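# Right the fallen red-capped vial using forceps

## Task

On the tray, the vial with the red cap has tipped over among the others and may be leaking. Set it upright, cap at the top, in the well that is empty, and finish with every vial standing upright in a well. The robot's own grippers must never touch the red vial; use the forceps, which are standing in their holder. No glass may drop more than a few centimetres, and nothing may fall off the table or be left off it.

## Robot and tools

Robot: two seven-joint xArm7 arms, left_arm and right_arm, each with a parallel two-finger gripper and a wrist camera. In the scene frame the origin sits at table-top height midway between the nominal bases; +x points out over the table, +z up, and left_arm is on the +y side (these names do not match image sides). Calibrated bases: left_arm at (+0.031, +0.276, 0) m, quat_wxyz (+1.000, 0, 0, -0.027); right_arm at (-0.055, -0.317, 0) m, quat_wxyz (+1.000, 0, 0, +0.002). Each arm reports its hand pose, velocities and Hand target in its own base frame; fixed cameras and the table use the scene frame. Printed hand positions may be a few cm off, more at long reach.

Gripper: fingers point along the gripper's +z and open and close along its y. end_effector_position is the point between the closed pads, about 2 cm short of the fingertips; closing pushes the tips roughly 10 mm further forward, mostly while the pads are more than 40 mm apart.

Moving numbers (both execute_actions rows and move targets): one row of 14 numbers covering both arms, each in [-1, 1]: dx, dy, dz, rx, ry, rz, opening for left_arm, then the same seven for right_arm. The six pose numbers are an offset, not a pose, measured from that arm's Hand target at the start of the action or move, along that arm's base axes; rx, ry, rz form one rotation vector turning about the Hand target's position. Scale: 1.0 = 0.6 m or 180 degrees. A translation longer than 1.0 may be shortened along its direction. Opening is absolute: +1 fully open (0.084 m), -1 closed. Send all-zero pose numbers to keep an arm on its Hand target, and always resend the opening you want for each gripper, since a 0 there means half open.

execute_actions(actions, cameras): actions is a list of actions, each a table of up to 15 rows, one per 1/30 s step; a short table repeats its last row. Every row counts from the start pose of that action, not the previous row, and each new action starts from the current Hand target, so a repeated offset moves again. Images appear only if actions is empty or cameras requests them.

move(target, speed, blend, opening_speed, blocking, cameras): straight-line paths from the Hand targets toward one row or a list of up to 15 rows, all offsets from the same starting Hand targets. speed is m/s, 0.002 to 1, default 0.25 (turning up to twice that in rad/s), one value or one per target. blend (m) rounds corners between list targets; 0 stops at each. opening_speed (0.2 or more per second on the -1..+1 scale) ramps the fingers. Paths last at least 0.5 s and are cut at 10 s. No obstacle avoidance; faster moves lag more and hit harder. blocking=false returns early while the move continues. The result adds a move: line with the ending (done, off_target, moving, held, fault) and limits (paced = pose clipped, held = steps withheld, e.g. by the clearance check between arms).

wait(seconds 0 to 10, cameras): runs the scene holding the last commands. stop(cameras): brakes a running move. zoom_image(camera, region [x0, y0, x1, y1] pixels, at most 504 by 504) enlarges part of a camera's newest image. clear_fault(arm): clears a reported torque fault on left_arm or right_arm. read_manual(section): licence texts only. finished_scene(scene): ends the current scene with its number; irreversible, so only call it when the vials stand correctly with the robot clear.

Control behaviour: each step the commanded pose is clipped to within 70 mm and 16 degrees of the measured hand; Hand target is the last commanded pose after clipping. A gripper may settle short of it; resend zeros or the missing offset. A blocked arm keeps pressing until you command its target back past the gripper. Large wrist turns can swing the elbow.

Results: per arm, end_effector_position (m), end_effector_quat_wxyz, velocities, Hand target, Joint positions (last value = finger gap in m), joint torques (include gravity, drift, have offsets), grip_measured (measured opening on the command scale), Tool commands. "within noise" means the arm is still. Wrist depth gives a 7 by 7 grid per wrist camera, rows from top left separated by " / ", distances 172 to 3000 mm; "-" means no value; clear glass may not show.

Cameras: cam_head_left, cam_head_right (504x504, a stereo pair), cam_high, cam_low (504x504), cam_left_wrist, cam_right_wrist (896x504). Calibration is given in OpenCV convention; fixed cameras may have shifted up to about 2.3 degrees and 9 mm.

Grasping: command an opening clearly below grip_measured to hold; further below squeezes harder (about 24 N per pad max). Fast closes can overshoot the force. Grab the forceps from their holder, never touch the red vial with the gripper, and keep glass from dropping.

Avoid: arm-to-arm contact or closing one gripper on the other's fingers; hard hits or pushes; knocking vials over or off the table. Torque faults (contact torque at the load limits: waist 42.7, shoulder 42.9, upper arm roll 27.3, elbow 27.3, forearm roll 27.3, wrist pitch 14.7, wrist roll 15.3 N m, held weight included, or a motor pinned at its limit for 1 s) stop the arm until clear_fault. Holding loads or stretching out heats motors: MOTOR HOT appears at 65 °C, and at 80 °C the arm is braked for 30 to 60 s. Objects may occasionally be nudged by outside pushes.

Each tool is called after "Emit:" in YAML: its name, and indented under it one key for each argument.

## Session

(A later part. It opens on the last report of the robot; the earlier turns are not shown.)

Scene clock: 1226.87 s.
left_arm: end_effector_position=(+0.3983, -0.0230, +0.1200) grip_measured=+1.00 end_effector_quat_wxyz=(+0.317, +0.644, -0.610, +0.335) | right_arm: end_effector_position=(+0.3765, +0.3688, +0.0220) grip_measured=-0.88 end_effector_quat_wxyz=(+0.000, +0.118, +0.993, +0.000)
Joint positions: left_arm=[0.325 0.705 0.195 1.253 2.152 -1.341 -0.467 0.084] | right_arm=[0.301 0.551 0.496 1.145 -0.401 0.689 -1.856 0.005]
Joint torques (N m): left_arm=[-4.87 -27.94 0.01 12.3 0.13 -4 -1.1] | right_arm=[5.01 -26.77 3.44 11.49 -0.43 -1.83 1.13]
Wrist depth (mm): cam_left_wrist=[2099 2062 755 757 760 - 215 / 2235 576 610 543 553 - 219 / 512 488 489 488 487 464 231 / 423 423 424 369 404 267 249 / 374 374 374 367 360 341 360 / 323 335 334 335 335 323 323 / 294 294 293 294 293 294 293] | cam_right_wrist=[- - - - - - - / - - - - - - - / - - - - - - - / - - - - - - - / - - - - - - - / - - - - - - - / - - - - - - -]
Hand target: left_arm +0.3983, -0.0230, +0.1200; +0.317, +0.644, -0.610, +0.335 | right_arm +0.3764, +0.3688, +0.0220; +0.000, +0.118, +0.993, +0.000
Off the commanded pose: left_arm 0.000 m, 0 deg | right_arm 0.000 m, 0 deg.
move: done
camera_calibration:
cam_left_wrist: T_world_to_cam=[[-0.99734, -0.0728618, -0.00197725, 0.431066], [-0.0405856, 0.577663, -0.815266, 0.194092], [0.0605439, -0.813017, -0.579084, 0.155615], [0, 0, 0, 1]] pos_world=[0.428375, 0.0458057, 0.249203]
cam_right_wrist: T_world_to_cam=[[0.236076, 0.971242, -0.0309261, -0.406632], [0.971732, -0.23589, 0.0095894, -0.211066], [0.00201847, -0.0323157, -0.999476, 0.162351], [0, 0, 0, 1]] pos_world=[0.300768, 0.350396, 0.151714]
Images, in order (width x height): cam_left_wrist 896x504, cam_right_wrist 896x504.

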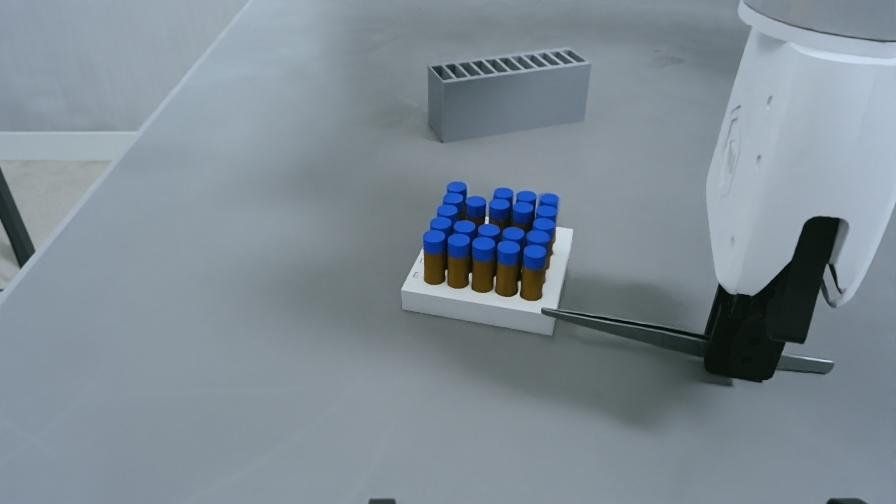

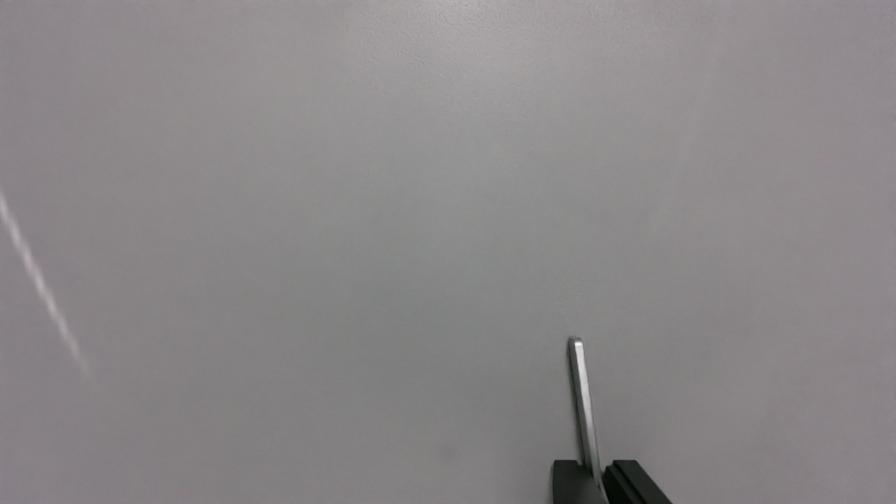

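Emit:
move:
  target:
    - [0,0,0,0,0,0,1, 0,0,0,0,0,0,-0.55]
    - [0,0,0,0,0,0,1, 0,0.002,0,0,0,0.0556,-0.55]
    - [0,0,0,0,0,0,1, 0,0.002,0,0,0,0.0556,-1]
  speed: 0.1
  opening_speed: 0.8
  cameras: ["cam_right_wrist","cam_left_wrist"]

Emit:
zoom_image:
  camera: "cam_right_wrist"
  region: [450, 240, 750, 504]

Emit:
zoom_image:
  camera: "cam_left_wrist"
  region: [380, 160, 620, 350]

Scene clock: 1245.70 s.
left_arm: end_effector_position=(+0.3983, -0.0230, +0.1200) grip_measured=+1.00 end_effector_quat_wxyz=(+0.317, +0.644, -0.610, +0.335) | right_arm: end_effector_position=(+0.3764, +0.3700, +0.0220) grip_measured=-0.88 end_effector_quat_wxyz=(+0.000, +0.031, +1.000, +0.000)
Joint positions: left_arm=[0.325 0.705 0.195 1.253 2.152 -1.341 -0.467 0.084] | right_arm=[0.274 0.563 0.528 1.151 -0.43 0.699 -2.01 0.005]
Joint torques (N m): left_arm=[-4.77 -27.7 0.22 11.96 0.17 -4.06 -1.09] | right_arm=[-6.91 -25.4 8.99 12.57 -1.46 -0.36 -1.19]
Wrist depth (mm): cam_left_wrist=[2099 2062 753 755 756 - 215 / 2220 576 613 542 555 259 219 / 515 488 487 487 488 257 227 / 423 423 424 370 406 286 247 / 374 373 373 367 367 360 262 / 323 335 334 335 335 324 324 / 294 293 294 294 293 294 294] | cam_right_wrist=[- - - - - - - / - - - - - - - / - - - - - - - / - - - - - - - / - - - - - - - / - - - - - - - / - - - - - - -]
Hand target: left_arm +0.3983, -0.0230, +0.1200; +0.317, +0.644, -0.610, +0.335 | right_arm +0.3764, +0.3700, +0.0220; +0.000, +0.031, +1.000, +0.000
Off the commanded pose: left_arm 0.000 m, 0 deg | right_arm 0.000 m, 0 deg.
move: done
camera_calibration:
cam_left_wrist: T_world_to_cam=[[-0.99734, -0.0728618, -0.00197725, 0.431066], [-0.0405856, 0.577663, -0.815266, 0.194092], [0.0605439, -0.813017, -0.579084, 0.155615], [0, 0, 0, 1]] pos_world=[0.428375, 0.0458057, 0.249203]
cam_right_wrist: T_world_to_cam=[[0.0637207, 0.997484, -0.0310633, -0.352606], [0.997939, -0.0634537, 0.00950802, -0.284336], [0.00751302, -0.0316051, -0.999472, 0.160049], [0, 0, 0, 1]] pos_world=[0.305016, 0.338736, 0.151715]
Images, in order (width x height): cam_left_wrist 896x504, cam_right_wrist 896x504.

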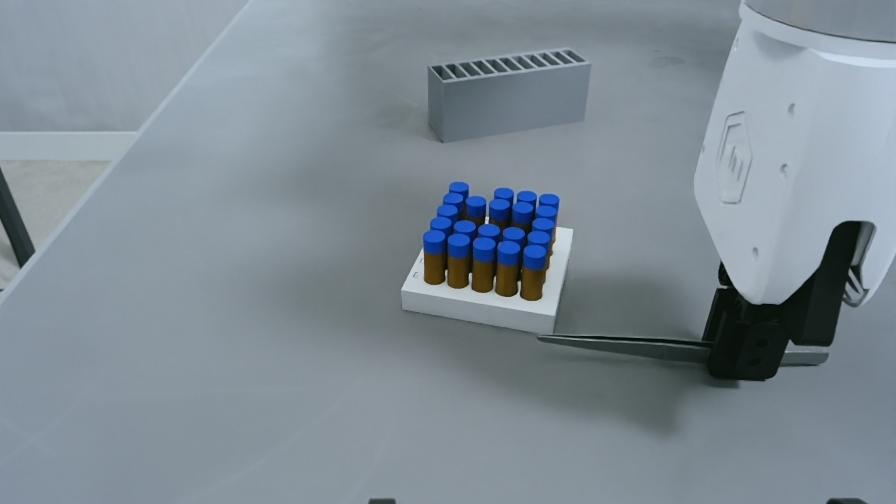

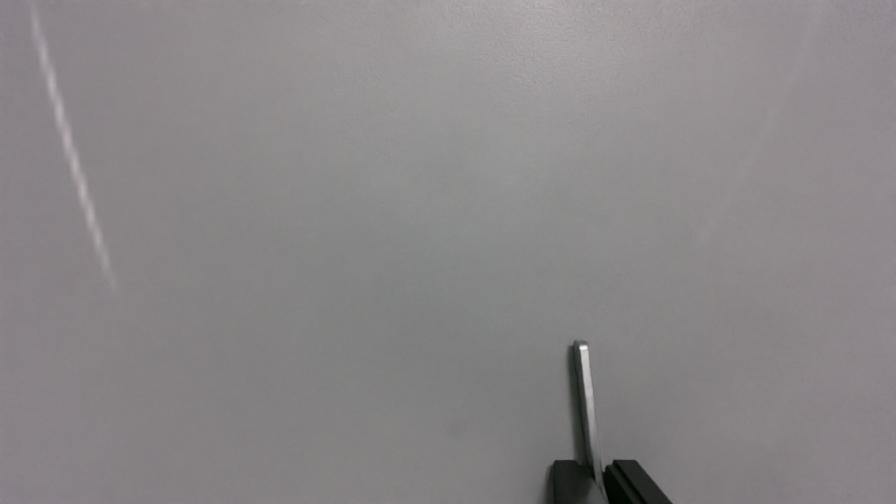

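Scaled by 1.680 from the camera's 896x504 image, which has a finer 1280x720 frame.

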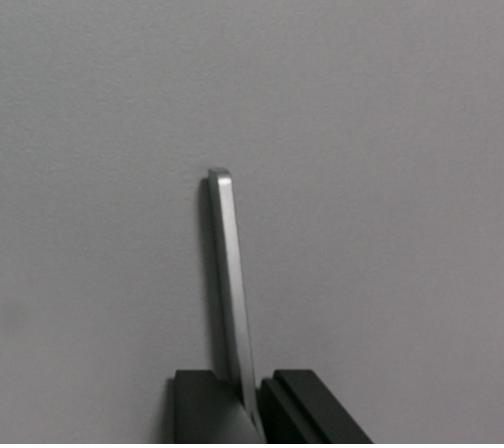

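Scaled by 2.100 from the camera's 896x504 image, which has a finer 1280x720 frame.

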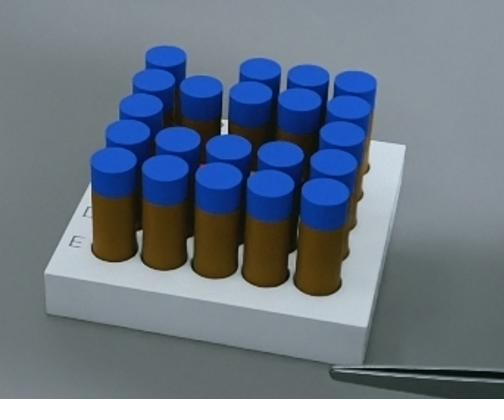

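Emit:
move:
  target:
    - [0,0,0,0,0,0,1, 0,0,0.163,0,0,0,-1]
    - [0,0,0,0,0,0,1, 0.039,-0.2,0.347,0.115,0.173,-0.181,-1]
    - [0,0,0,0,0,0,1, 0.0958,-0.4443,0.3133,0.2297,0.3455,-0.3618,-1]
    - [0,0,0,0,0,0,1, 0.0958,-0.4443,0.2467,0.2297,0.3455,-0.3618,-1]
  speed: [0.2,0.4,0.4,0.2]
  blend: [0.03,0.04,0.01,0]
  cameras: ["cam_left_wrist","cam_low"]

Emit:
zoom_image:
  camera: "cam_left_wrist"
  region: [480, 0, 620, 100]

Emit:
zoom_image:
  camera: "cam_low"
  region: [70, 160, 150, 260]

Scene clock: 1281.10 s.
left_arm: end_effector_position=(+0.3983, -0.0230, +0.1200) grip_measured=+1.00 end_effector_quat_wxyz=(+0.317, +0.644, -0.610, +0.335) | right_arm: end_effector_position=(+0.4339, +0.1034, +0.1701) grip_measured=-0.88 end_effector_quat_wxyz=(-0.487, +0.520, +0.633, +0.303)
Joint positions: left_arm=[0.325 0.705 0.195 1.253 2.152 -1.341 -0.467 0.084] | right_arm=[-0.53 0.491 0.329 1.232 0.823 1.587 -2.311 0.005]
Joint torques (N m): left_arm=[-4.47 -27.97 0.22 11.82 0.1 -3.93 -1.14] | right_arm=[6.92 -24.65 1.05 13.75 -0.32 -0.84 -1.21]
Wrist depth (mm): cam_left_wrist=[2093 2062 757 759 754 755 757 / 2235 575 613 543 559 610 613 / 514 489 487 487 488 488 487 / 424 423 423 370 406 422 423 / 373 373 373 367 367 374 373 / 323 334 334 334 335 323 324 / 294 294 294 293 293 294 294] | cam_right_wrist=[2528 2364 611 2068 1979 615 1749 / 2675 2556 649 2165 2056 560 1785 / 2851 2675 655 1190 1036 871 855 / - 2793 679 843 772 719 671 / 2948 728 678 643 605 574 540 / 589 564 535 511 480 463 441 / 479 459 438 439 413 344 347]
Hand target: left_arm +0.3983, -0.0230, +0.1200; +0.317, +0.644, -0.610, +0.335 | right_arm +0.4339, +0.1034, +0.1700; -0.487, +0.520, +0.633, +0.303
Off the commanded pose: left_arm 0.000 m, 0 deg | right_arm 0.000 m, 0 deg.
move: done
camera_calibration:
cam_left_wrist: T_world_to_cam=[[-0.99734, -0.0728618, -0.00197725, 0.431066], [-0.0405856, 0.577663, -0.815266, 0.194092], [0.0605439, -0.813017, -0.579084, 0.155615], [0, 0, 0, 1]] pos_world=[0.428375, 0.0458057, 0.249203]
Images, in order (width x height): cam_low 504x504, cam_left_wrist 896x504.

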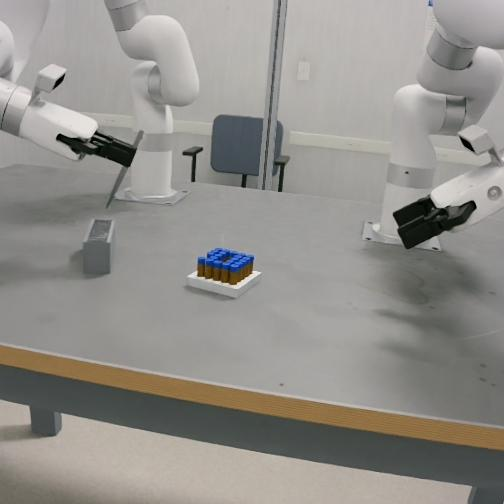

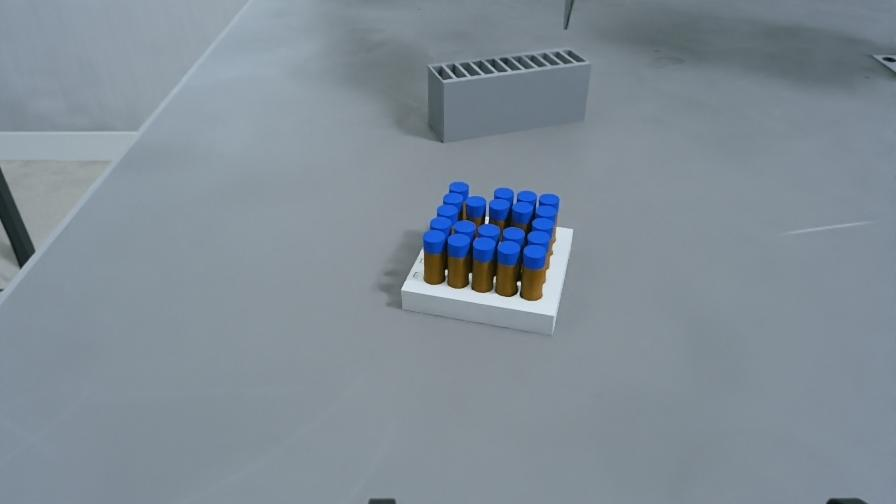

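Scaled by 3.600 from the camera's 896x504 image, which has a finer 1280x720 frame.

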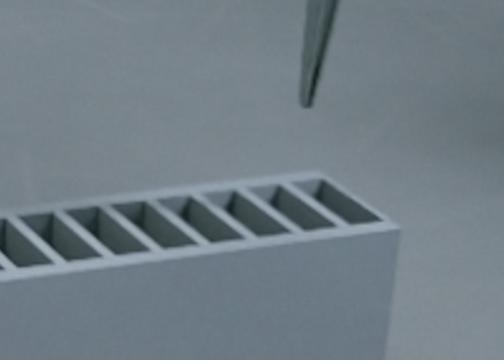

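Scaled by 5.040 from the camera's 504x504 image, which has a finer 720x720 frame.

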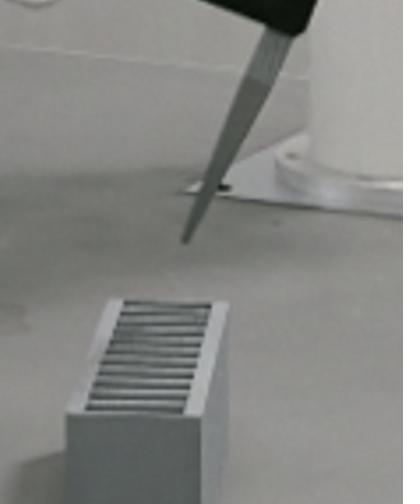

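Emit:
move:
  target: [0,0,0,0,0,0,1, 0.0008,0.007,-0.024,0.0265,-0.0264,0.0122,-1]
  speed: 0.1
  cameras: ["cam_left_wrist","cam_low"]

Emit:
zoom_image:
  camera: "cam_left_wrist"
  region: [480, 0, 620, 100]

Emit:
zoom_image:
  camera: "cam_low"
  region: [70, 160, 150, 260]

Scene clock: 1316.77 s.
left_arm: end_effector_position=(+0.3983, -0.0230, +0.1200) grip_measured=+1.00 end_effector_quat_wxyz=(+0.317, +0.644, -0.610, +0.335) | right_arm: end_effector_position=(+0.4344, +0.1076, +0.1556) grip_measured=-0.88 end_effector_quat_wxyz=(-0.488, +0.474, +0.649, +0.341)
Joint positions: left_arm=[0.325 0.705 0.195 1.253 2.152 -1.341 -0.467 0.084] | right_arm=[-0.54 0.556 0.344 1.247 0.83 1.588 -2.446 0.005]
Joint torques (N m): left_arm=[-4.34 -27.9 0.17 11.79 0.16 -4.03 -1.04] | right_arm=[-6.96 -25.55 7.63 13.13 2.27 2.12 -1.09]
Wrist depth (mm): cam_left_wrist=[2099 2074 755 755 756 755 760 / 2249 573 611 543 556 612 611 / 512 485 488 487 488 487 487 / 423 423 424 370 405 423 423 / 374 374 375 366 368 374 373 / 323 335 335 334 335 323 324 / 294 293 293 294 293 294 293] | cam_right_wrist=[2664 2501 602 2087 2014 647 1749 / 2782 2664 625 2206 2062 586 1799 / 2874 2696 656 2213 2062 559 1813 / - 2717 676 897 872 852 840 / 660 698 667 672 667 655 607 / 535 526 518 514 482 503 494 / 411 423 419 436 413 342 402]
Hand target: left_arm +0.3983, -0.0230, +0.1200; +0.317, +0.644, -0.610, +0.335 | right_arm +0.4344, +0.1076, +0.1556; -0.488, +0.474, +0.649, +0.341
Off the commanded pose: left_arm 0.000 m, 0 deg | right_arm 0.000 m, 0 deg.
move: done
camera_calibration:
cam_left_wrist: T_world_to_cam=[[-0.99734, -0.0728618, -0.00197725, 0.431066], [-0.0405856, 0.577663, -0.815266, 0.194092], [0.0605439, -0.813017, -0.579084, 0.155615], [0, 0, 0, 1]] pos_world=[0.428375, 0.0458057, 0.249203]
Images, in order (width x height): cam_low 504x504, cam_left_wrist 896x504.

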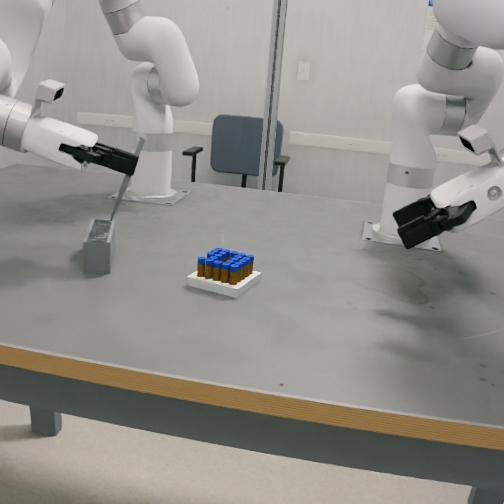

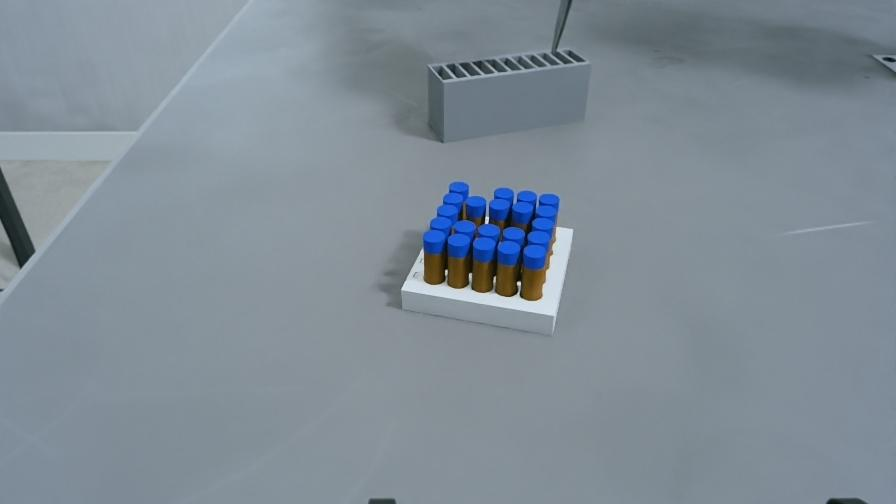

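Scaled by 3.600 from the camera's 896x504 image, which has a finer 1280x720 frame.

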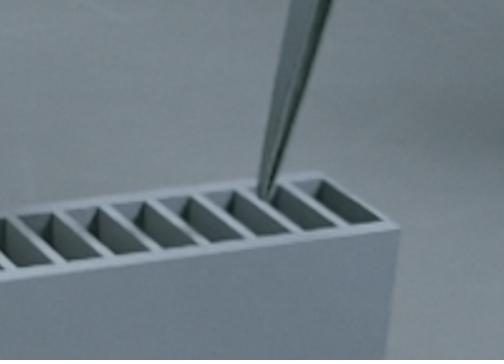

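Scaled by 5.040 from the camera's 504x504 image, which has a finer 720x720 frame.

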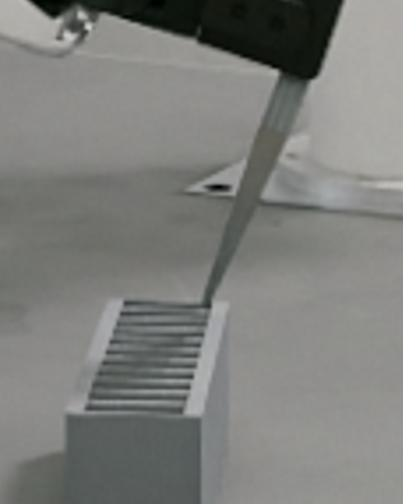

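Emit:
move:
  target:
    - [0,0,0,0,0,0,1, 0.0026,-0.0076,0,0,0,0,-1]
    - [0,0,0,0,0,0,1, 0.0117,-0.0346,-0.0875,0,0,0,-1]
  speed: 0.06
  blend: [0.001,0]
  cameras: ["cam_left_wrist","cam_low"]

Emit:
zoom_image:
  camera: "cam_left_wrist"
  region: [480, 0, 620, 100]

Emit:
zoom_image:
  camera: "cam_low"
  region: [70, 160, 150, 260]

Scene clock: 1330.70 s.
left_arm: end_effector_position=(+0.3983, -0.0230, +0.1200) grip_measured=+1.00 end_effector_quat_wxyz=(+0.317, +0.644, -0.610, +0.335) | right_arm: end_effector_position=(+0.4414, +0.0868, +0.1032) grip_measured=-0.88 end_effector_quat_wxyz=(-0.488, +0.474, +0.649, +0.341)
Joint positions: left_arm=[0.325 0.705 0.195 1.253 2.152 -1.341 -0.467 0.084] | right_arm=[-0.538 0.7 0.311 1.319 0.778 1.556 -2.504 0.005]
Joint torques (N m): left_arm=[-4.48 -28.12 0.37 11.91 0.15 -3.91 -1.11] | right_arm=[6.92 -27.74 2.26 12.52 -0.41 -0.72 -1.26]
Wrist depth (mm): cam_left_wrist=[2099 2050 757 760 752 760 757 / 2192 574 611 542 556 614 614 / 514 487 488 488 488 486 488 / 424 422 422 370 405 425 423 / 373 374 374 366 367 374 373 / 323 335 335 335 335 324 323 / 294 294 294 294 294 293 294] | cam_right_wrist=[2727 2519 623 2165 2020 611 1767 / 2839 2585 655 2213 2080 560 1785 / 2935 2717 680 1048 1013 972 957 / 2935 739 683 711 697 684 668 / 566 555 547 542 530 524 515 / 404 420 415 411 387 320 376 / 340 338 334 348 345 306 302]
Hand target: left_arm +0.3983, -0.0230, +0.1200; +0.317, +0.644, -0.610, +0.335 | right_arm +0.4414, +0.0868, +0.1031; -0.488, +0.474, +0.649, +0.341
Off the commanded pose: left_arm 0.000 m, 0 deg | right_arm 0.000 m, 0 deg.
move: done
camera_calibration:
cam_left_wrist: T_world_to_cam=[[-0.99734, -0.0728618, -0.00197725, 0.431066], [-0.0405856, 0.577663, -0.815266, 0.194092], [0.0605439, -0.813017, -0.579084, 0.155615], [0, 0, 0, 1]] pos_world=[0.428375, 0.0458057, 0.249203]
Images, in order (width x height): cam_low 504x504, cam_left_wrist 896x504.

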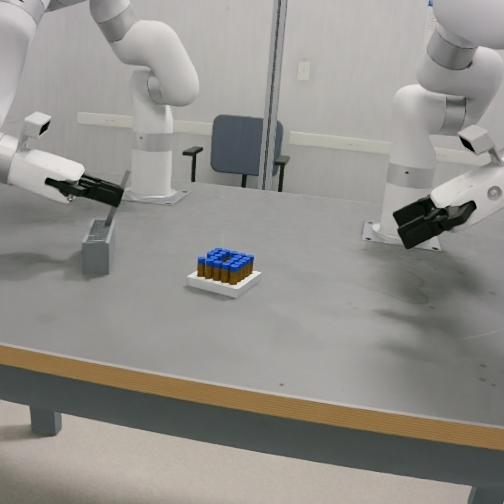

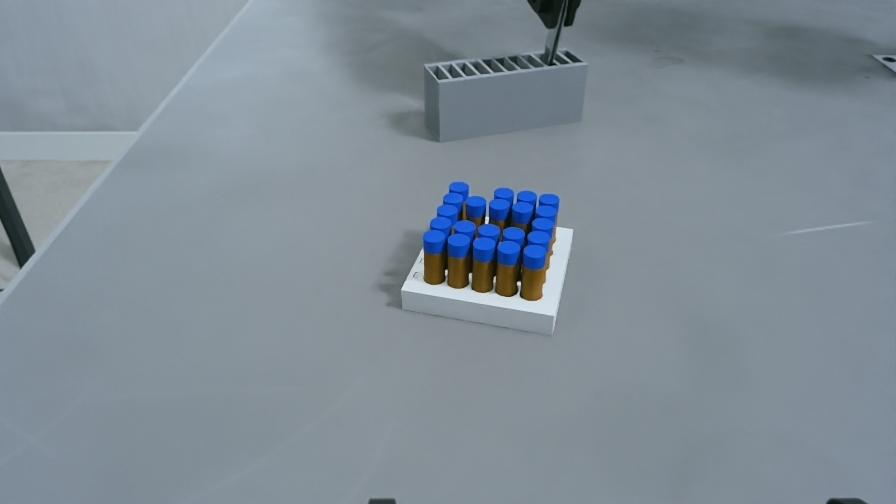

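Scaled by 3.600 from the camera's 896x504 image, which has a finer 1280x720 frame.

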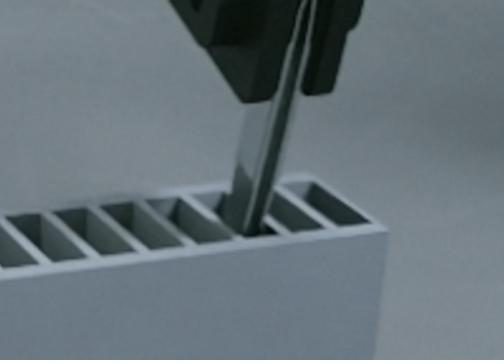

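Scaled by 5.040 from the camera's 504x504 image, which has a finer 720x720 frame.

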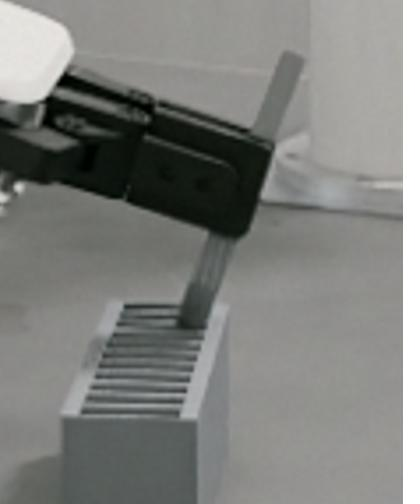

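Emit:
move:
  target:
    - [0,0,0,0,0,0,1, 0,0,0,0,0,0,-0.4]
    - [0,0,0,0,0,0,1, 0.03,-0.089,0.03,0,0,0,-0.4]
    - [0,0,0,0,0,0,1, 0.02,-0.044,0.195,-0.1926,-0.4021,0.4293,-0.4]
    - [0,0,0,0,0,0,1, -0.044,0.1067,0.1215,0.1262,-0.3459,0.9330,-0.4]
  speed: [0.1,0.15,0.6,0.6]
  blend: [0,0.01,0.02,0]
  cameras: ["cam_right_wrist","cam_left_wrist","cam_low"]

Emit:
zoom_image:
  camera: "cam_right_wrist"
  region: [470, 290, 710, 504]

Emit:
zoom_image:
  camera: "cam_low"
  region: [70, 130, 170, 260]

Scene clock: 1364.80 s.
left_arm: end_effector_position=(+0.3983, -0.0230, +0.1200) grip_measured=+1.00 end_effector_quat_wxyz=(+0.317, +0.644, -0.610, +0.335) | right_arm: end_effector_position=(+0.4150, +0.1508, +0.1760) grip_measured=-0.42 end_effector_quat_wxyz=(+0.150, +0.785, -0.563, +0.210)
Joint positions: left_arm=[0.325 0.705 0.195 1.253 2.152 -1.341 -0.467 0.084] | right_arm=[-0.107 0.076 0.709 0.992 -0.605 1.168 -4.125 0.026]
Joint torques (N m): left_arm=[-4.47 -28.27 0.37 11.8 -0.11 -3.85 -1.04] | right_arm=[6.74 -25.48 3.93 9.95 -1.87 -2.29 -1.25]
Wrist depth (mm): cam_left_wrist=[2099 2044 756 757 759 758 757 / 2249 575 613 543 554 611 614 / 514 488 487 488 489 488 486 / 422 423 423 370 405 421 422 / 374 373 372 367 367 373 373 / 323 334 334 335 335 323 324 / 293 294 294 294 294 293 293] | cam_right_wrist=[1795 471 479 477 473 472 469 / 1657 440 438 437 435 434 431 / 401 406 404 402 401 400 398 / 378 376 376 374 374 371 371 / 358 357 356 350 353 352 350 / 335 334 324 - 326 329 329 / 315 314 313 313 311 310 309]
Hand target: left_arm +0.3983, -0.0230, +0.1200; +0.317, +0.644, -0.610, +0.335 | right_arm +0.4150, +0.1508, +0.1760; +0.150, +0.785, -0.563, +0.210
Off the commanded pose: left_arm 0.000 m, 0 deg | right_arm 0.000 m, 0 deg.
move: done
camera_calibration:
cam_left_wrist: T_world_to_cam=[[-0.99734, -0.0728618, -0.00197725, 0.431066], [-0.0405856, 0.577663, -0.815266, 0.194092], [0.0605439, -0.813017, -0.579084, 0.155615], [0, 0, 0, 1]] pos_world=[0.428375, 0.0458057, 0.249203]
cam_right_wrist: T_world_to_cam=[[-0.94232, -0.333506, -0.0284192, 0.486188], [-0.277631, 0.826217, -0.490191, 0.144918], [0.186962, -0.454026, -0.871152, 0.273328], [0, 0, 0, 1]] pos_world=[0.447276, 0.166511, 0.322964]
Images, in order (width x height): cam_low 504x504, cam_left_wrist 896x504, cam_right_wrist 896x504.

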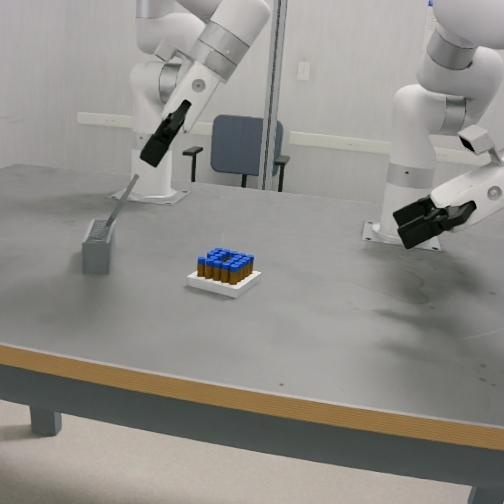

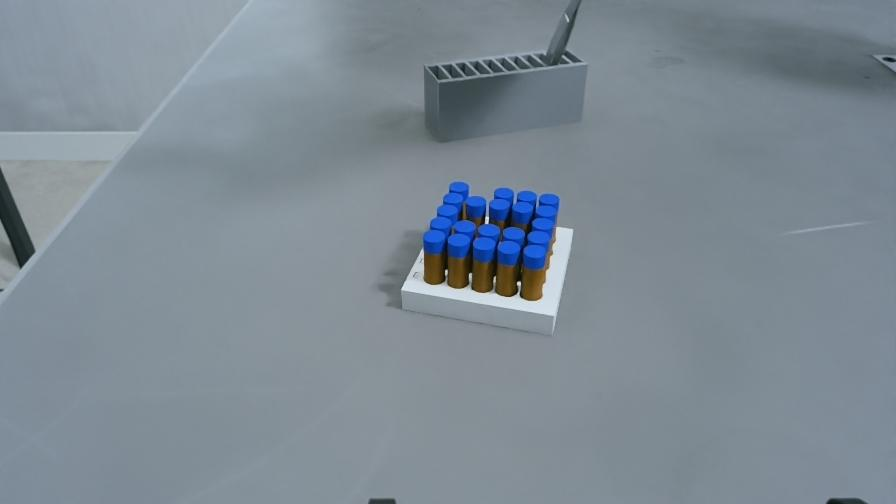

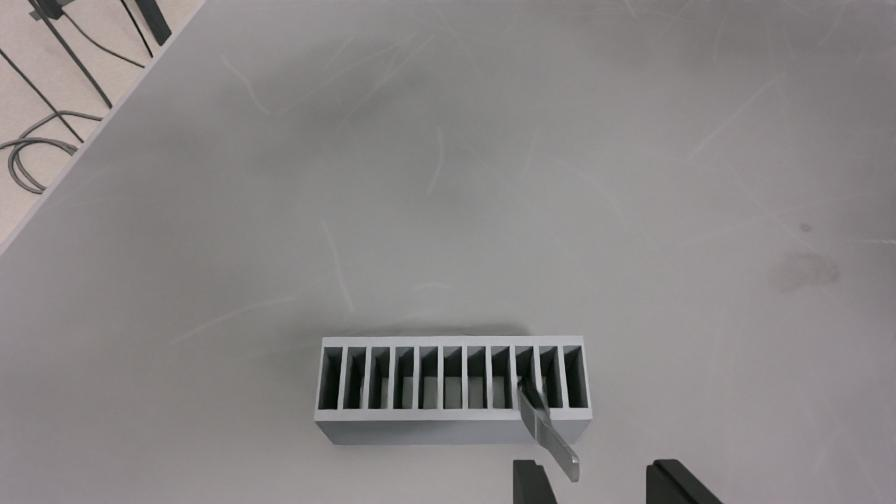

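Scaled by 2.100 from the camera's 896x504 image, which has a finer 1280x720 frame.

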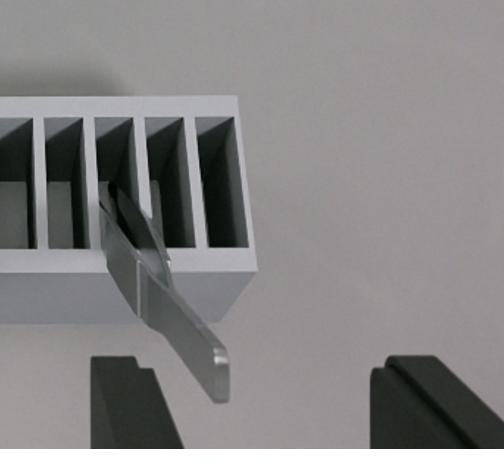

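Scaled by 3.877 from the camera's 504x504 image, which has a finer 720x720 frame.

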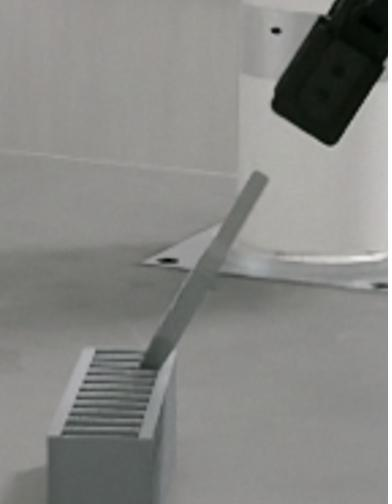

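Emit:
move:
  target:
    - [0,0,0,0,0,0,1, 0.0210,-0.0688,-0.1247,0,0,0,-0.4]
    - [0,0,0,0,0,0,1, 0.0210,-0.0688,-0.1247,0,0,0,-1]
  speed: 0.12
  opening_speed: 0.6
  cameras: ["cam_right_wrist","cam_left_wrist","cam_low"]

Emit:
zoom_image:
  camera: "cam_right_wrist"
  region: [470, 290, 710, 504]

Emit:
zoom_image:
  camera: "cam_low"
  region: [70, 130, 170, 260]

Scene clock: 1392.33 s.
left_arm: end_effector_position=(+0.3983, -0.0230, +0.1200) grip_measured=+1.00 end_effector_quat_wxyz=(+0.317, +0.644, -0.610, +0.335) | right_arm: end_effector_position=(+0.4276, +0.1095, +0.1012) grip_measured=-0.88 end_effector_quat_wxyz=(+0.150, +0.785, -0.563, +0.210)
Joint positions: left_arm=[0.325 0.705 0.195 1.253 2.152 -1.341 -0.467 0.084] | right_arm=[-0.148 0.2 0.638 0.89 -0.787 0.991 -4.02 0.005]
Joint torques (N m): left_arm=[-4.4 -28.36 0.3 11.94 -0.08 -3.87 -1.05] | right_arm=[-3.12 -16.51 0.77 13.2 -1.39 -1.8 1.45]
Wrist depth (mm): cam_left_wrist=[2106 2056 759 758 701 756 755 / 2213 577 609 542 556 611 612 / 514 490 488 488 485 490 487 / 424 424 423 370 404 422 425 / 374 373 375 366 368 373 373 / 323 334 335 335 335 323 324 / 294 294 294 294 293 294 294] | cam_right_wrist=[364 370 369 367 365 364 362 / 335 339 338 336 335 327 332 / 314 312 311 305 309 306 306 / 291 290 289 289 287 286 285 / 276 270 274 273 272 271 270 / 258 257 207 204 204 253 253 / 242 242 193 192 - 238 237]
Hand target: left_arm +0.3983, -0.0230, +0.1200; +0.317, +0.644, -0.610, +0.335 | right_arm +0.4276, +0.1096, +0.1012; +0.150, +0.785, -0.563, +0.210
Off the commanded pose: left_arm 0.000 m, 0 deg | right_arm 0.000 m, 0 deg.
move: done
camera_calibration:
cam_left_wrist: T_world_to_cam=[[-0.99734, -0.0728618, -0.00197725, 0.431066], [-0.0405856, 0.577663, -0.815266, 0.194092], [0.0605439, -0.813017, -0.579084, 0.155615], [0, 0, 0, 1]] pos_world=[0.428375, 0.0458057, 0.249203]
cam_right_wrist: T_world_to_cam=[[-0.94225, -0.333704, -0.0284083, 0.482185], [-0.277804, 0.826143, -0.490218, 0.145885], [0.187057, -0.454016, -0.871137, 0.187056], [0, 0, 0, 1]] pos_world=[0.459876, 0.125312, 0.248164]
Images, in order (width x height): cam_low 504x504, cam_left_wrist 896x504, cam_right_wrist 896x504.

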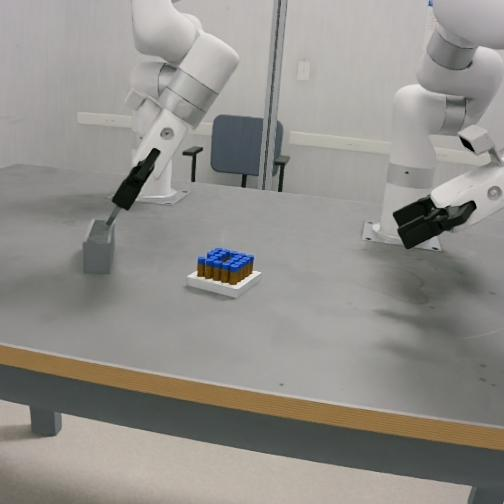

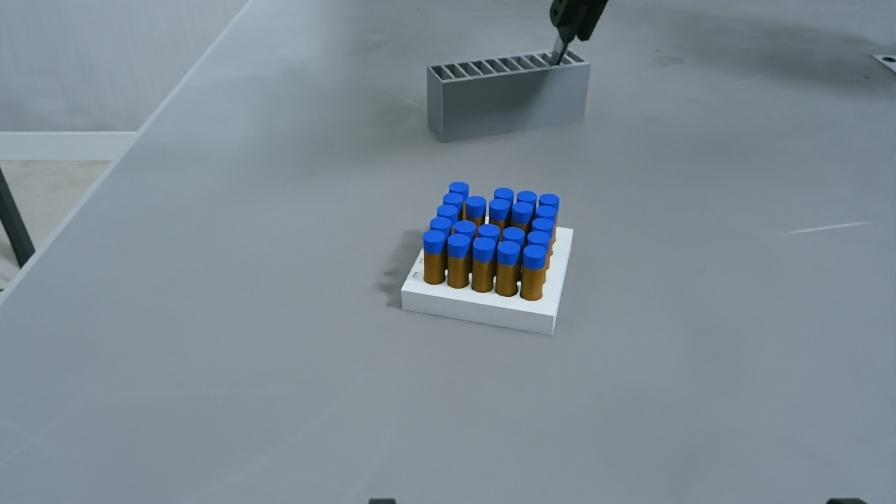

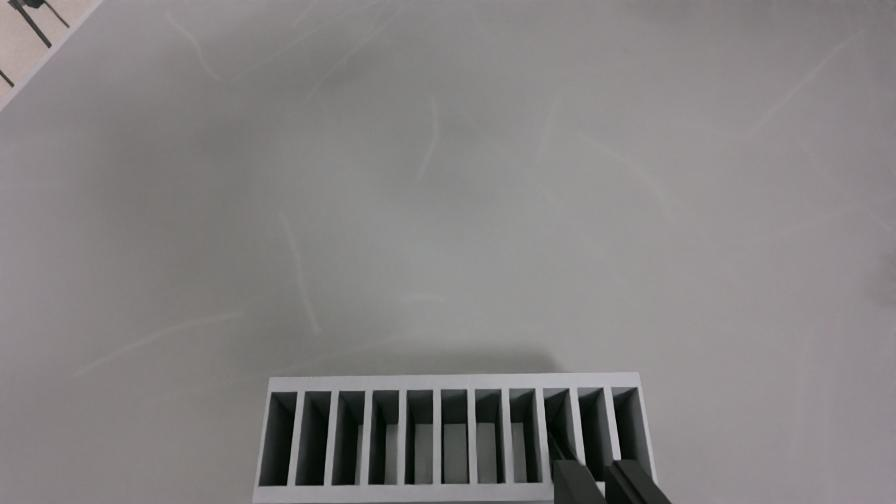

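Scaled by 2.100 from the camera's 896x504 image, which has a finer 1280x720 frame.

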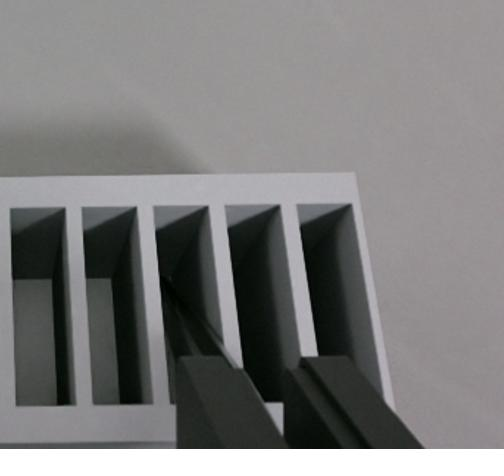

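Scaled by 3.877 from the camera's 504x504 image, which has a finer 720x720 frame.

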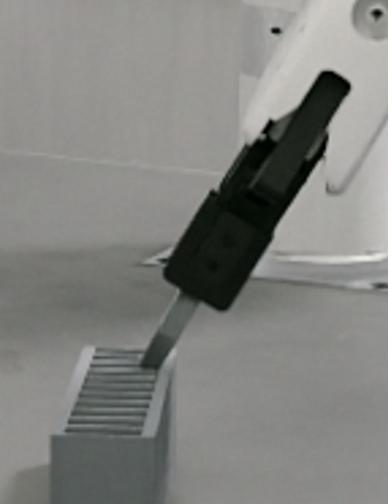

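Emit:
move:
  target:
    - [0,0,0,0,0,0,1, -0.0173,0.0513,0.0938,0,0,0,-1]
    - [0,0,0,0,0,0,1, 0.004,0.1507,0.198,0.1217,0.1215,0.2838,-1]
    - [0,0,0,0,0,0,1, -0.0092,0.3693,0.1647,0.1217,0.1215,0.2838,-1]
    - [0,0,0,0,0,0,1, -0.0092,0.3693,0.028,0.1217,0.1215,0.2838,-1]
  speed: [0.12,0.35,0.3,0.12]
  blend: [0.005,0.03,0.01,0]
  cameras: ["cam_right_wrist","cam_left_wrist"]

Emit:
zoom_image:
  camera: "cam_right_wrist"
  region: [430, 220, 640, 504]

Emit:
zoom_image:
  camera: "cam_left_wrist"
  region: [500, 100, 760, 340]

Scene clock: 1411.03 s.
left_arm: end_effector_position=(+0.3983, -0.0230, +0.1200) grip_measured=+1.00 end_effector_quat_wxyz=(+0.317, +0.644, -0.610, +0.335) | right_arm: end_effector_position=(+0.4221, +0.3311, +0.1181) grip_measured=-0.88 end_effector_quat_wxyz=(+0.000, +0.986, -0.165, +0.000)
Joint positions: left_arm=[0.325 0.705 0.195 1.253 2.152 -1.341 -0.467 0.084] | right_arm=[0.042 0.425 0.691 1.232 -0.336 0.925 -5.056 0.005]
Joint torques (N m): left_arm=[-4.44 -28.17 0.35 11.88 -0.21 -3.82 -1.03] | right_arm=[6.78 -22.09 3.04 10.34 -1.6 -3.07 1.45]
Wrist depth (mm): cam_left_wrist=[2074 2056 755 759 - 255 758 / 2206 576 613 545 542 543 611 / 512 487 488 488 488 464 490 / 424 424 423 369 405 424 423 / 375 374 373 367 366 373 373 / 324 335 334 335 335 323 323 / 294 294 294 294 294 294 294] | cam_right_wrist=[252 251 251 250 249 248 248 / 252 252 251 250 249 249 248 / 253 252 251 251 221 249 249 / 253 252 251 251 226 249 248 / 253 252 251 251 236 249 248 / 253 252 252 251 250 249 249 / 254 253 252 251 250 250 249]
Hand target: left_arm +0.3983, -0.0230, +0.1200; +0.317, +0.644, -0.610, +0.335 | right_arm +0.4221, +0.3311, +0.1180; +0.000, +0.986, -0.165, +0.000
Off the commanded pose: left_arm 0.000 m, 0 deg | right_arm 0.000 m, 0 deg.
move: done
camera_calibration:
cam_left_wrist: T_world_to_cam=[[-0.99734, -0.0728618, -0.00197725, 0.431066], [-0.0405856, 0.577663, -0.815266, 0.194092], [0.0605439, -0.813017, -0.579084, 0.155615], [0, 0, 0, 1]] pos_world=[0.428375, 0.0458057, 0.249203]
cam_right_wrist: T_world_to_cam=[[-0.326859, -0.944571, -0.0308144, 0.494111], [-0.945073, 0.326717, 0.00968261, 0.357544], [0.00092168, 0.0322867, -0.999478, 0.236073], [0, 0, 0, 1]] pos_world=[0.499192, 0.342285, 0.247714]
Images, in order (width x height): cam_left_wrist 896x504, cam_right_wrist 896x504.

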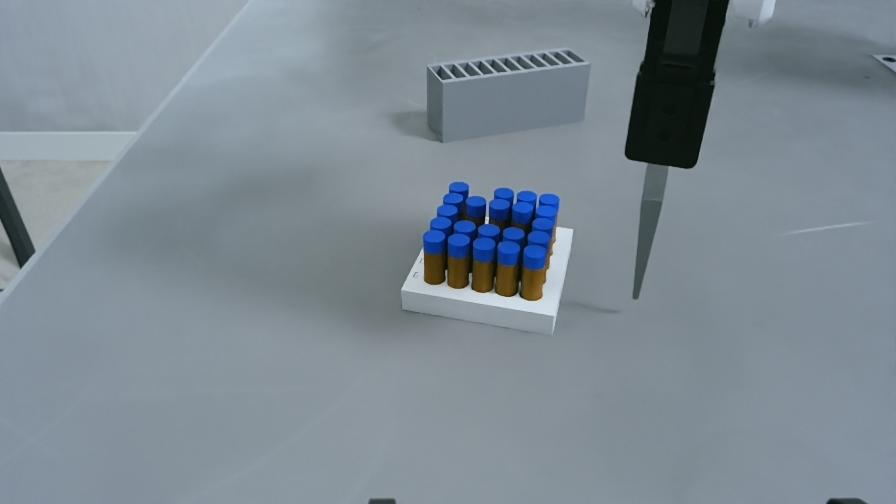

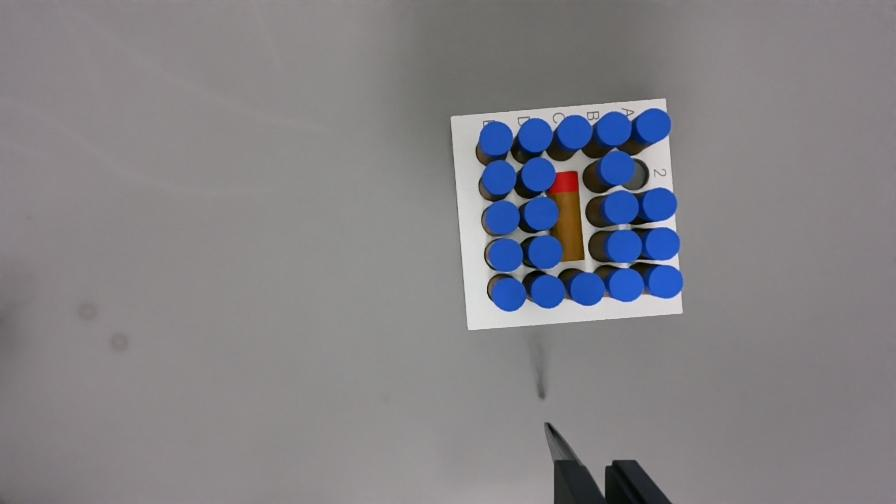

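Scaled by 1.775 from the camera's 896x504 image, which has a finer 1280x720 frame.

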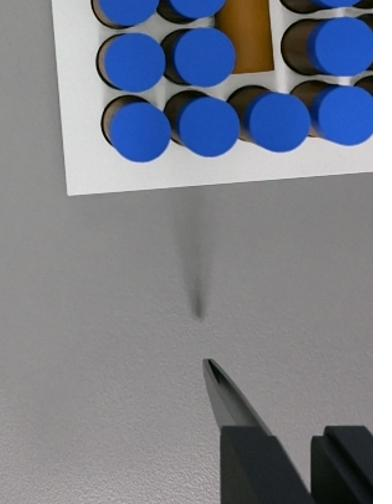

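Scaled by 1.938 from the camera's 896x504 image, which has a finer 1280x720 frame.

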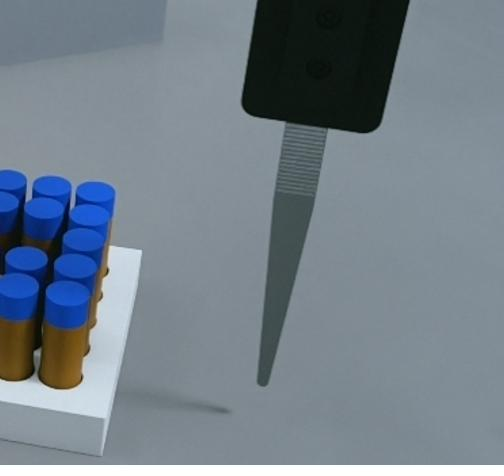

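Emit:
move:
  target: [0,0,0,0,0,0,1, 0,0,0,0,0,0,-0.84]
  opening_speed: 0.2
  cameras: ["cam_right_wrist","cam_left_wrist"]

Emit:
zoom_image:
  camera: "cam_right_wrist"
  region: [430, 220, 640, 504]

Scene clock: 1418.37 s.
left_arm: end_effector_position=(+0.3983, -0.0230, +0.1200) grip_measured=+1.00 end_effector_quat_wxyz=(+0.317, +0.644, -0.610, +0.335) | right_arm: end_effector_position=(+0.4221, +0.3311, +0.1180) grip_measured=-0.86 end_effector_quat_wxyz=(+0.000, +0.986, -0.165, +0.000)
Joint positions: left_arm=[0.325 0.705 0.195 1.253 2.152 -1.341 -0.467 0.084] | right_arm=[0.042 0.425 0.691 1.232 -0.336 0.925 -5.056 0.006]
Joint torques (N m): left_arm=[-4.32 -28.4 0.33 11.94 -0.1 -3.8 -1.02] | right_arm=[6.83 -22.12 3.15 14.82 -1.48 -3 1.42]
Wrist depth (mm): cam_left_wrist=[2093 2068 759 758 - 255 757 / 2228 574 611 541 545 544 612 / 514 487 487 486 487 463 487 / 423 423 424 370 406 423 423 / 374 374 374 367 363 374 373 / 324 335 335 335 334 323 323 / 294 294 293 294 294 294 294] | cam_right_wrist=[252 252 251 250 249 248 248 / 252 252 251 250 249 249 248 / 253 252 251 251 220 249 248 / 253 252 252 251 226 249 248 / 253 252 251 251 236 249 248 / 253 252 251 251 250 250 249 / 253 253 252 251 250 250 249]
Hand target: left_arm +0.3983, -0.0230, +0.1200; +0.317, +0.644, -0.610, +0.335 | right_arm +0.4221, +0.3311, +0.1180; +0.000, +0.986, -0.165, +0.000
Off the commanded pose: left_arm 0.000 m, 0 deg | right_arm 0.000 m, 0 deg.
move: done
camera_calibration:
cam_left_wrist: T_world_to_cam=[[-0.99734, -0.0728618, -0.00197725, 0.431066], [-0.0405856, 0.577663, -0.815266, 0.194092], [0.0605439, -0.813017, -0.579084, 0.155615], [0, 0, 0, 1]] pos_world=[0.428375, 0.0458057, 0.249203]
cam_right_wrist: T_world_to_cam=[[-0.326858, -0.944571, -0.0308144, 0.49414], [-0.945073, 0.326716, 0.00968259, 0.35764], [0.000921654, 0.0322867, -0.999478, 0.235973], [0, 0, 0, 1]] pos_world=[0.499292, 0.342285, 0.247614]
Images, in order (width x height): cam_left_wrist 896x504, cam_right_wrist 896x504.

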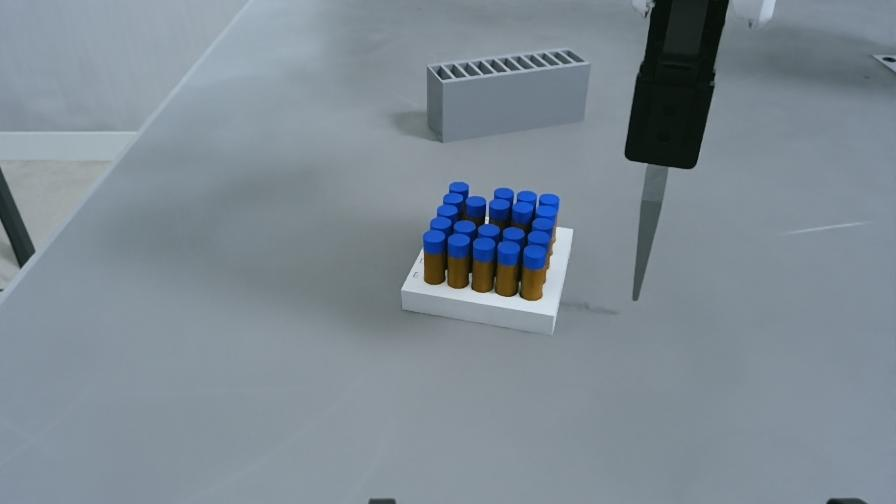

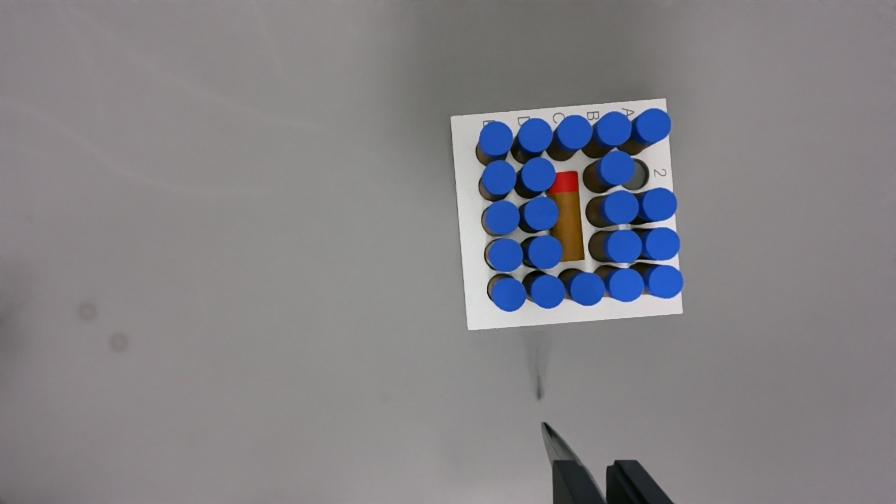

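Scaled by 1.775 from the camera's 896x504 image, which has a finer 1280x720 frame.

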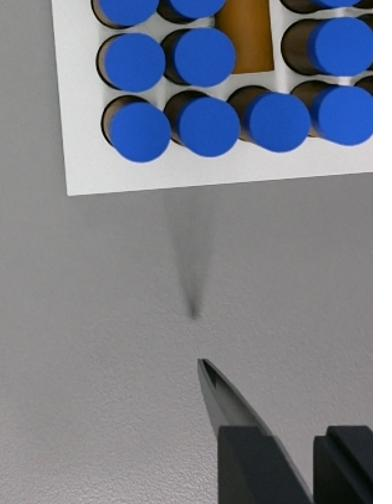

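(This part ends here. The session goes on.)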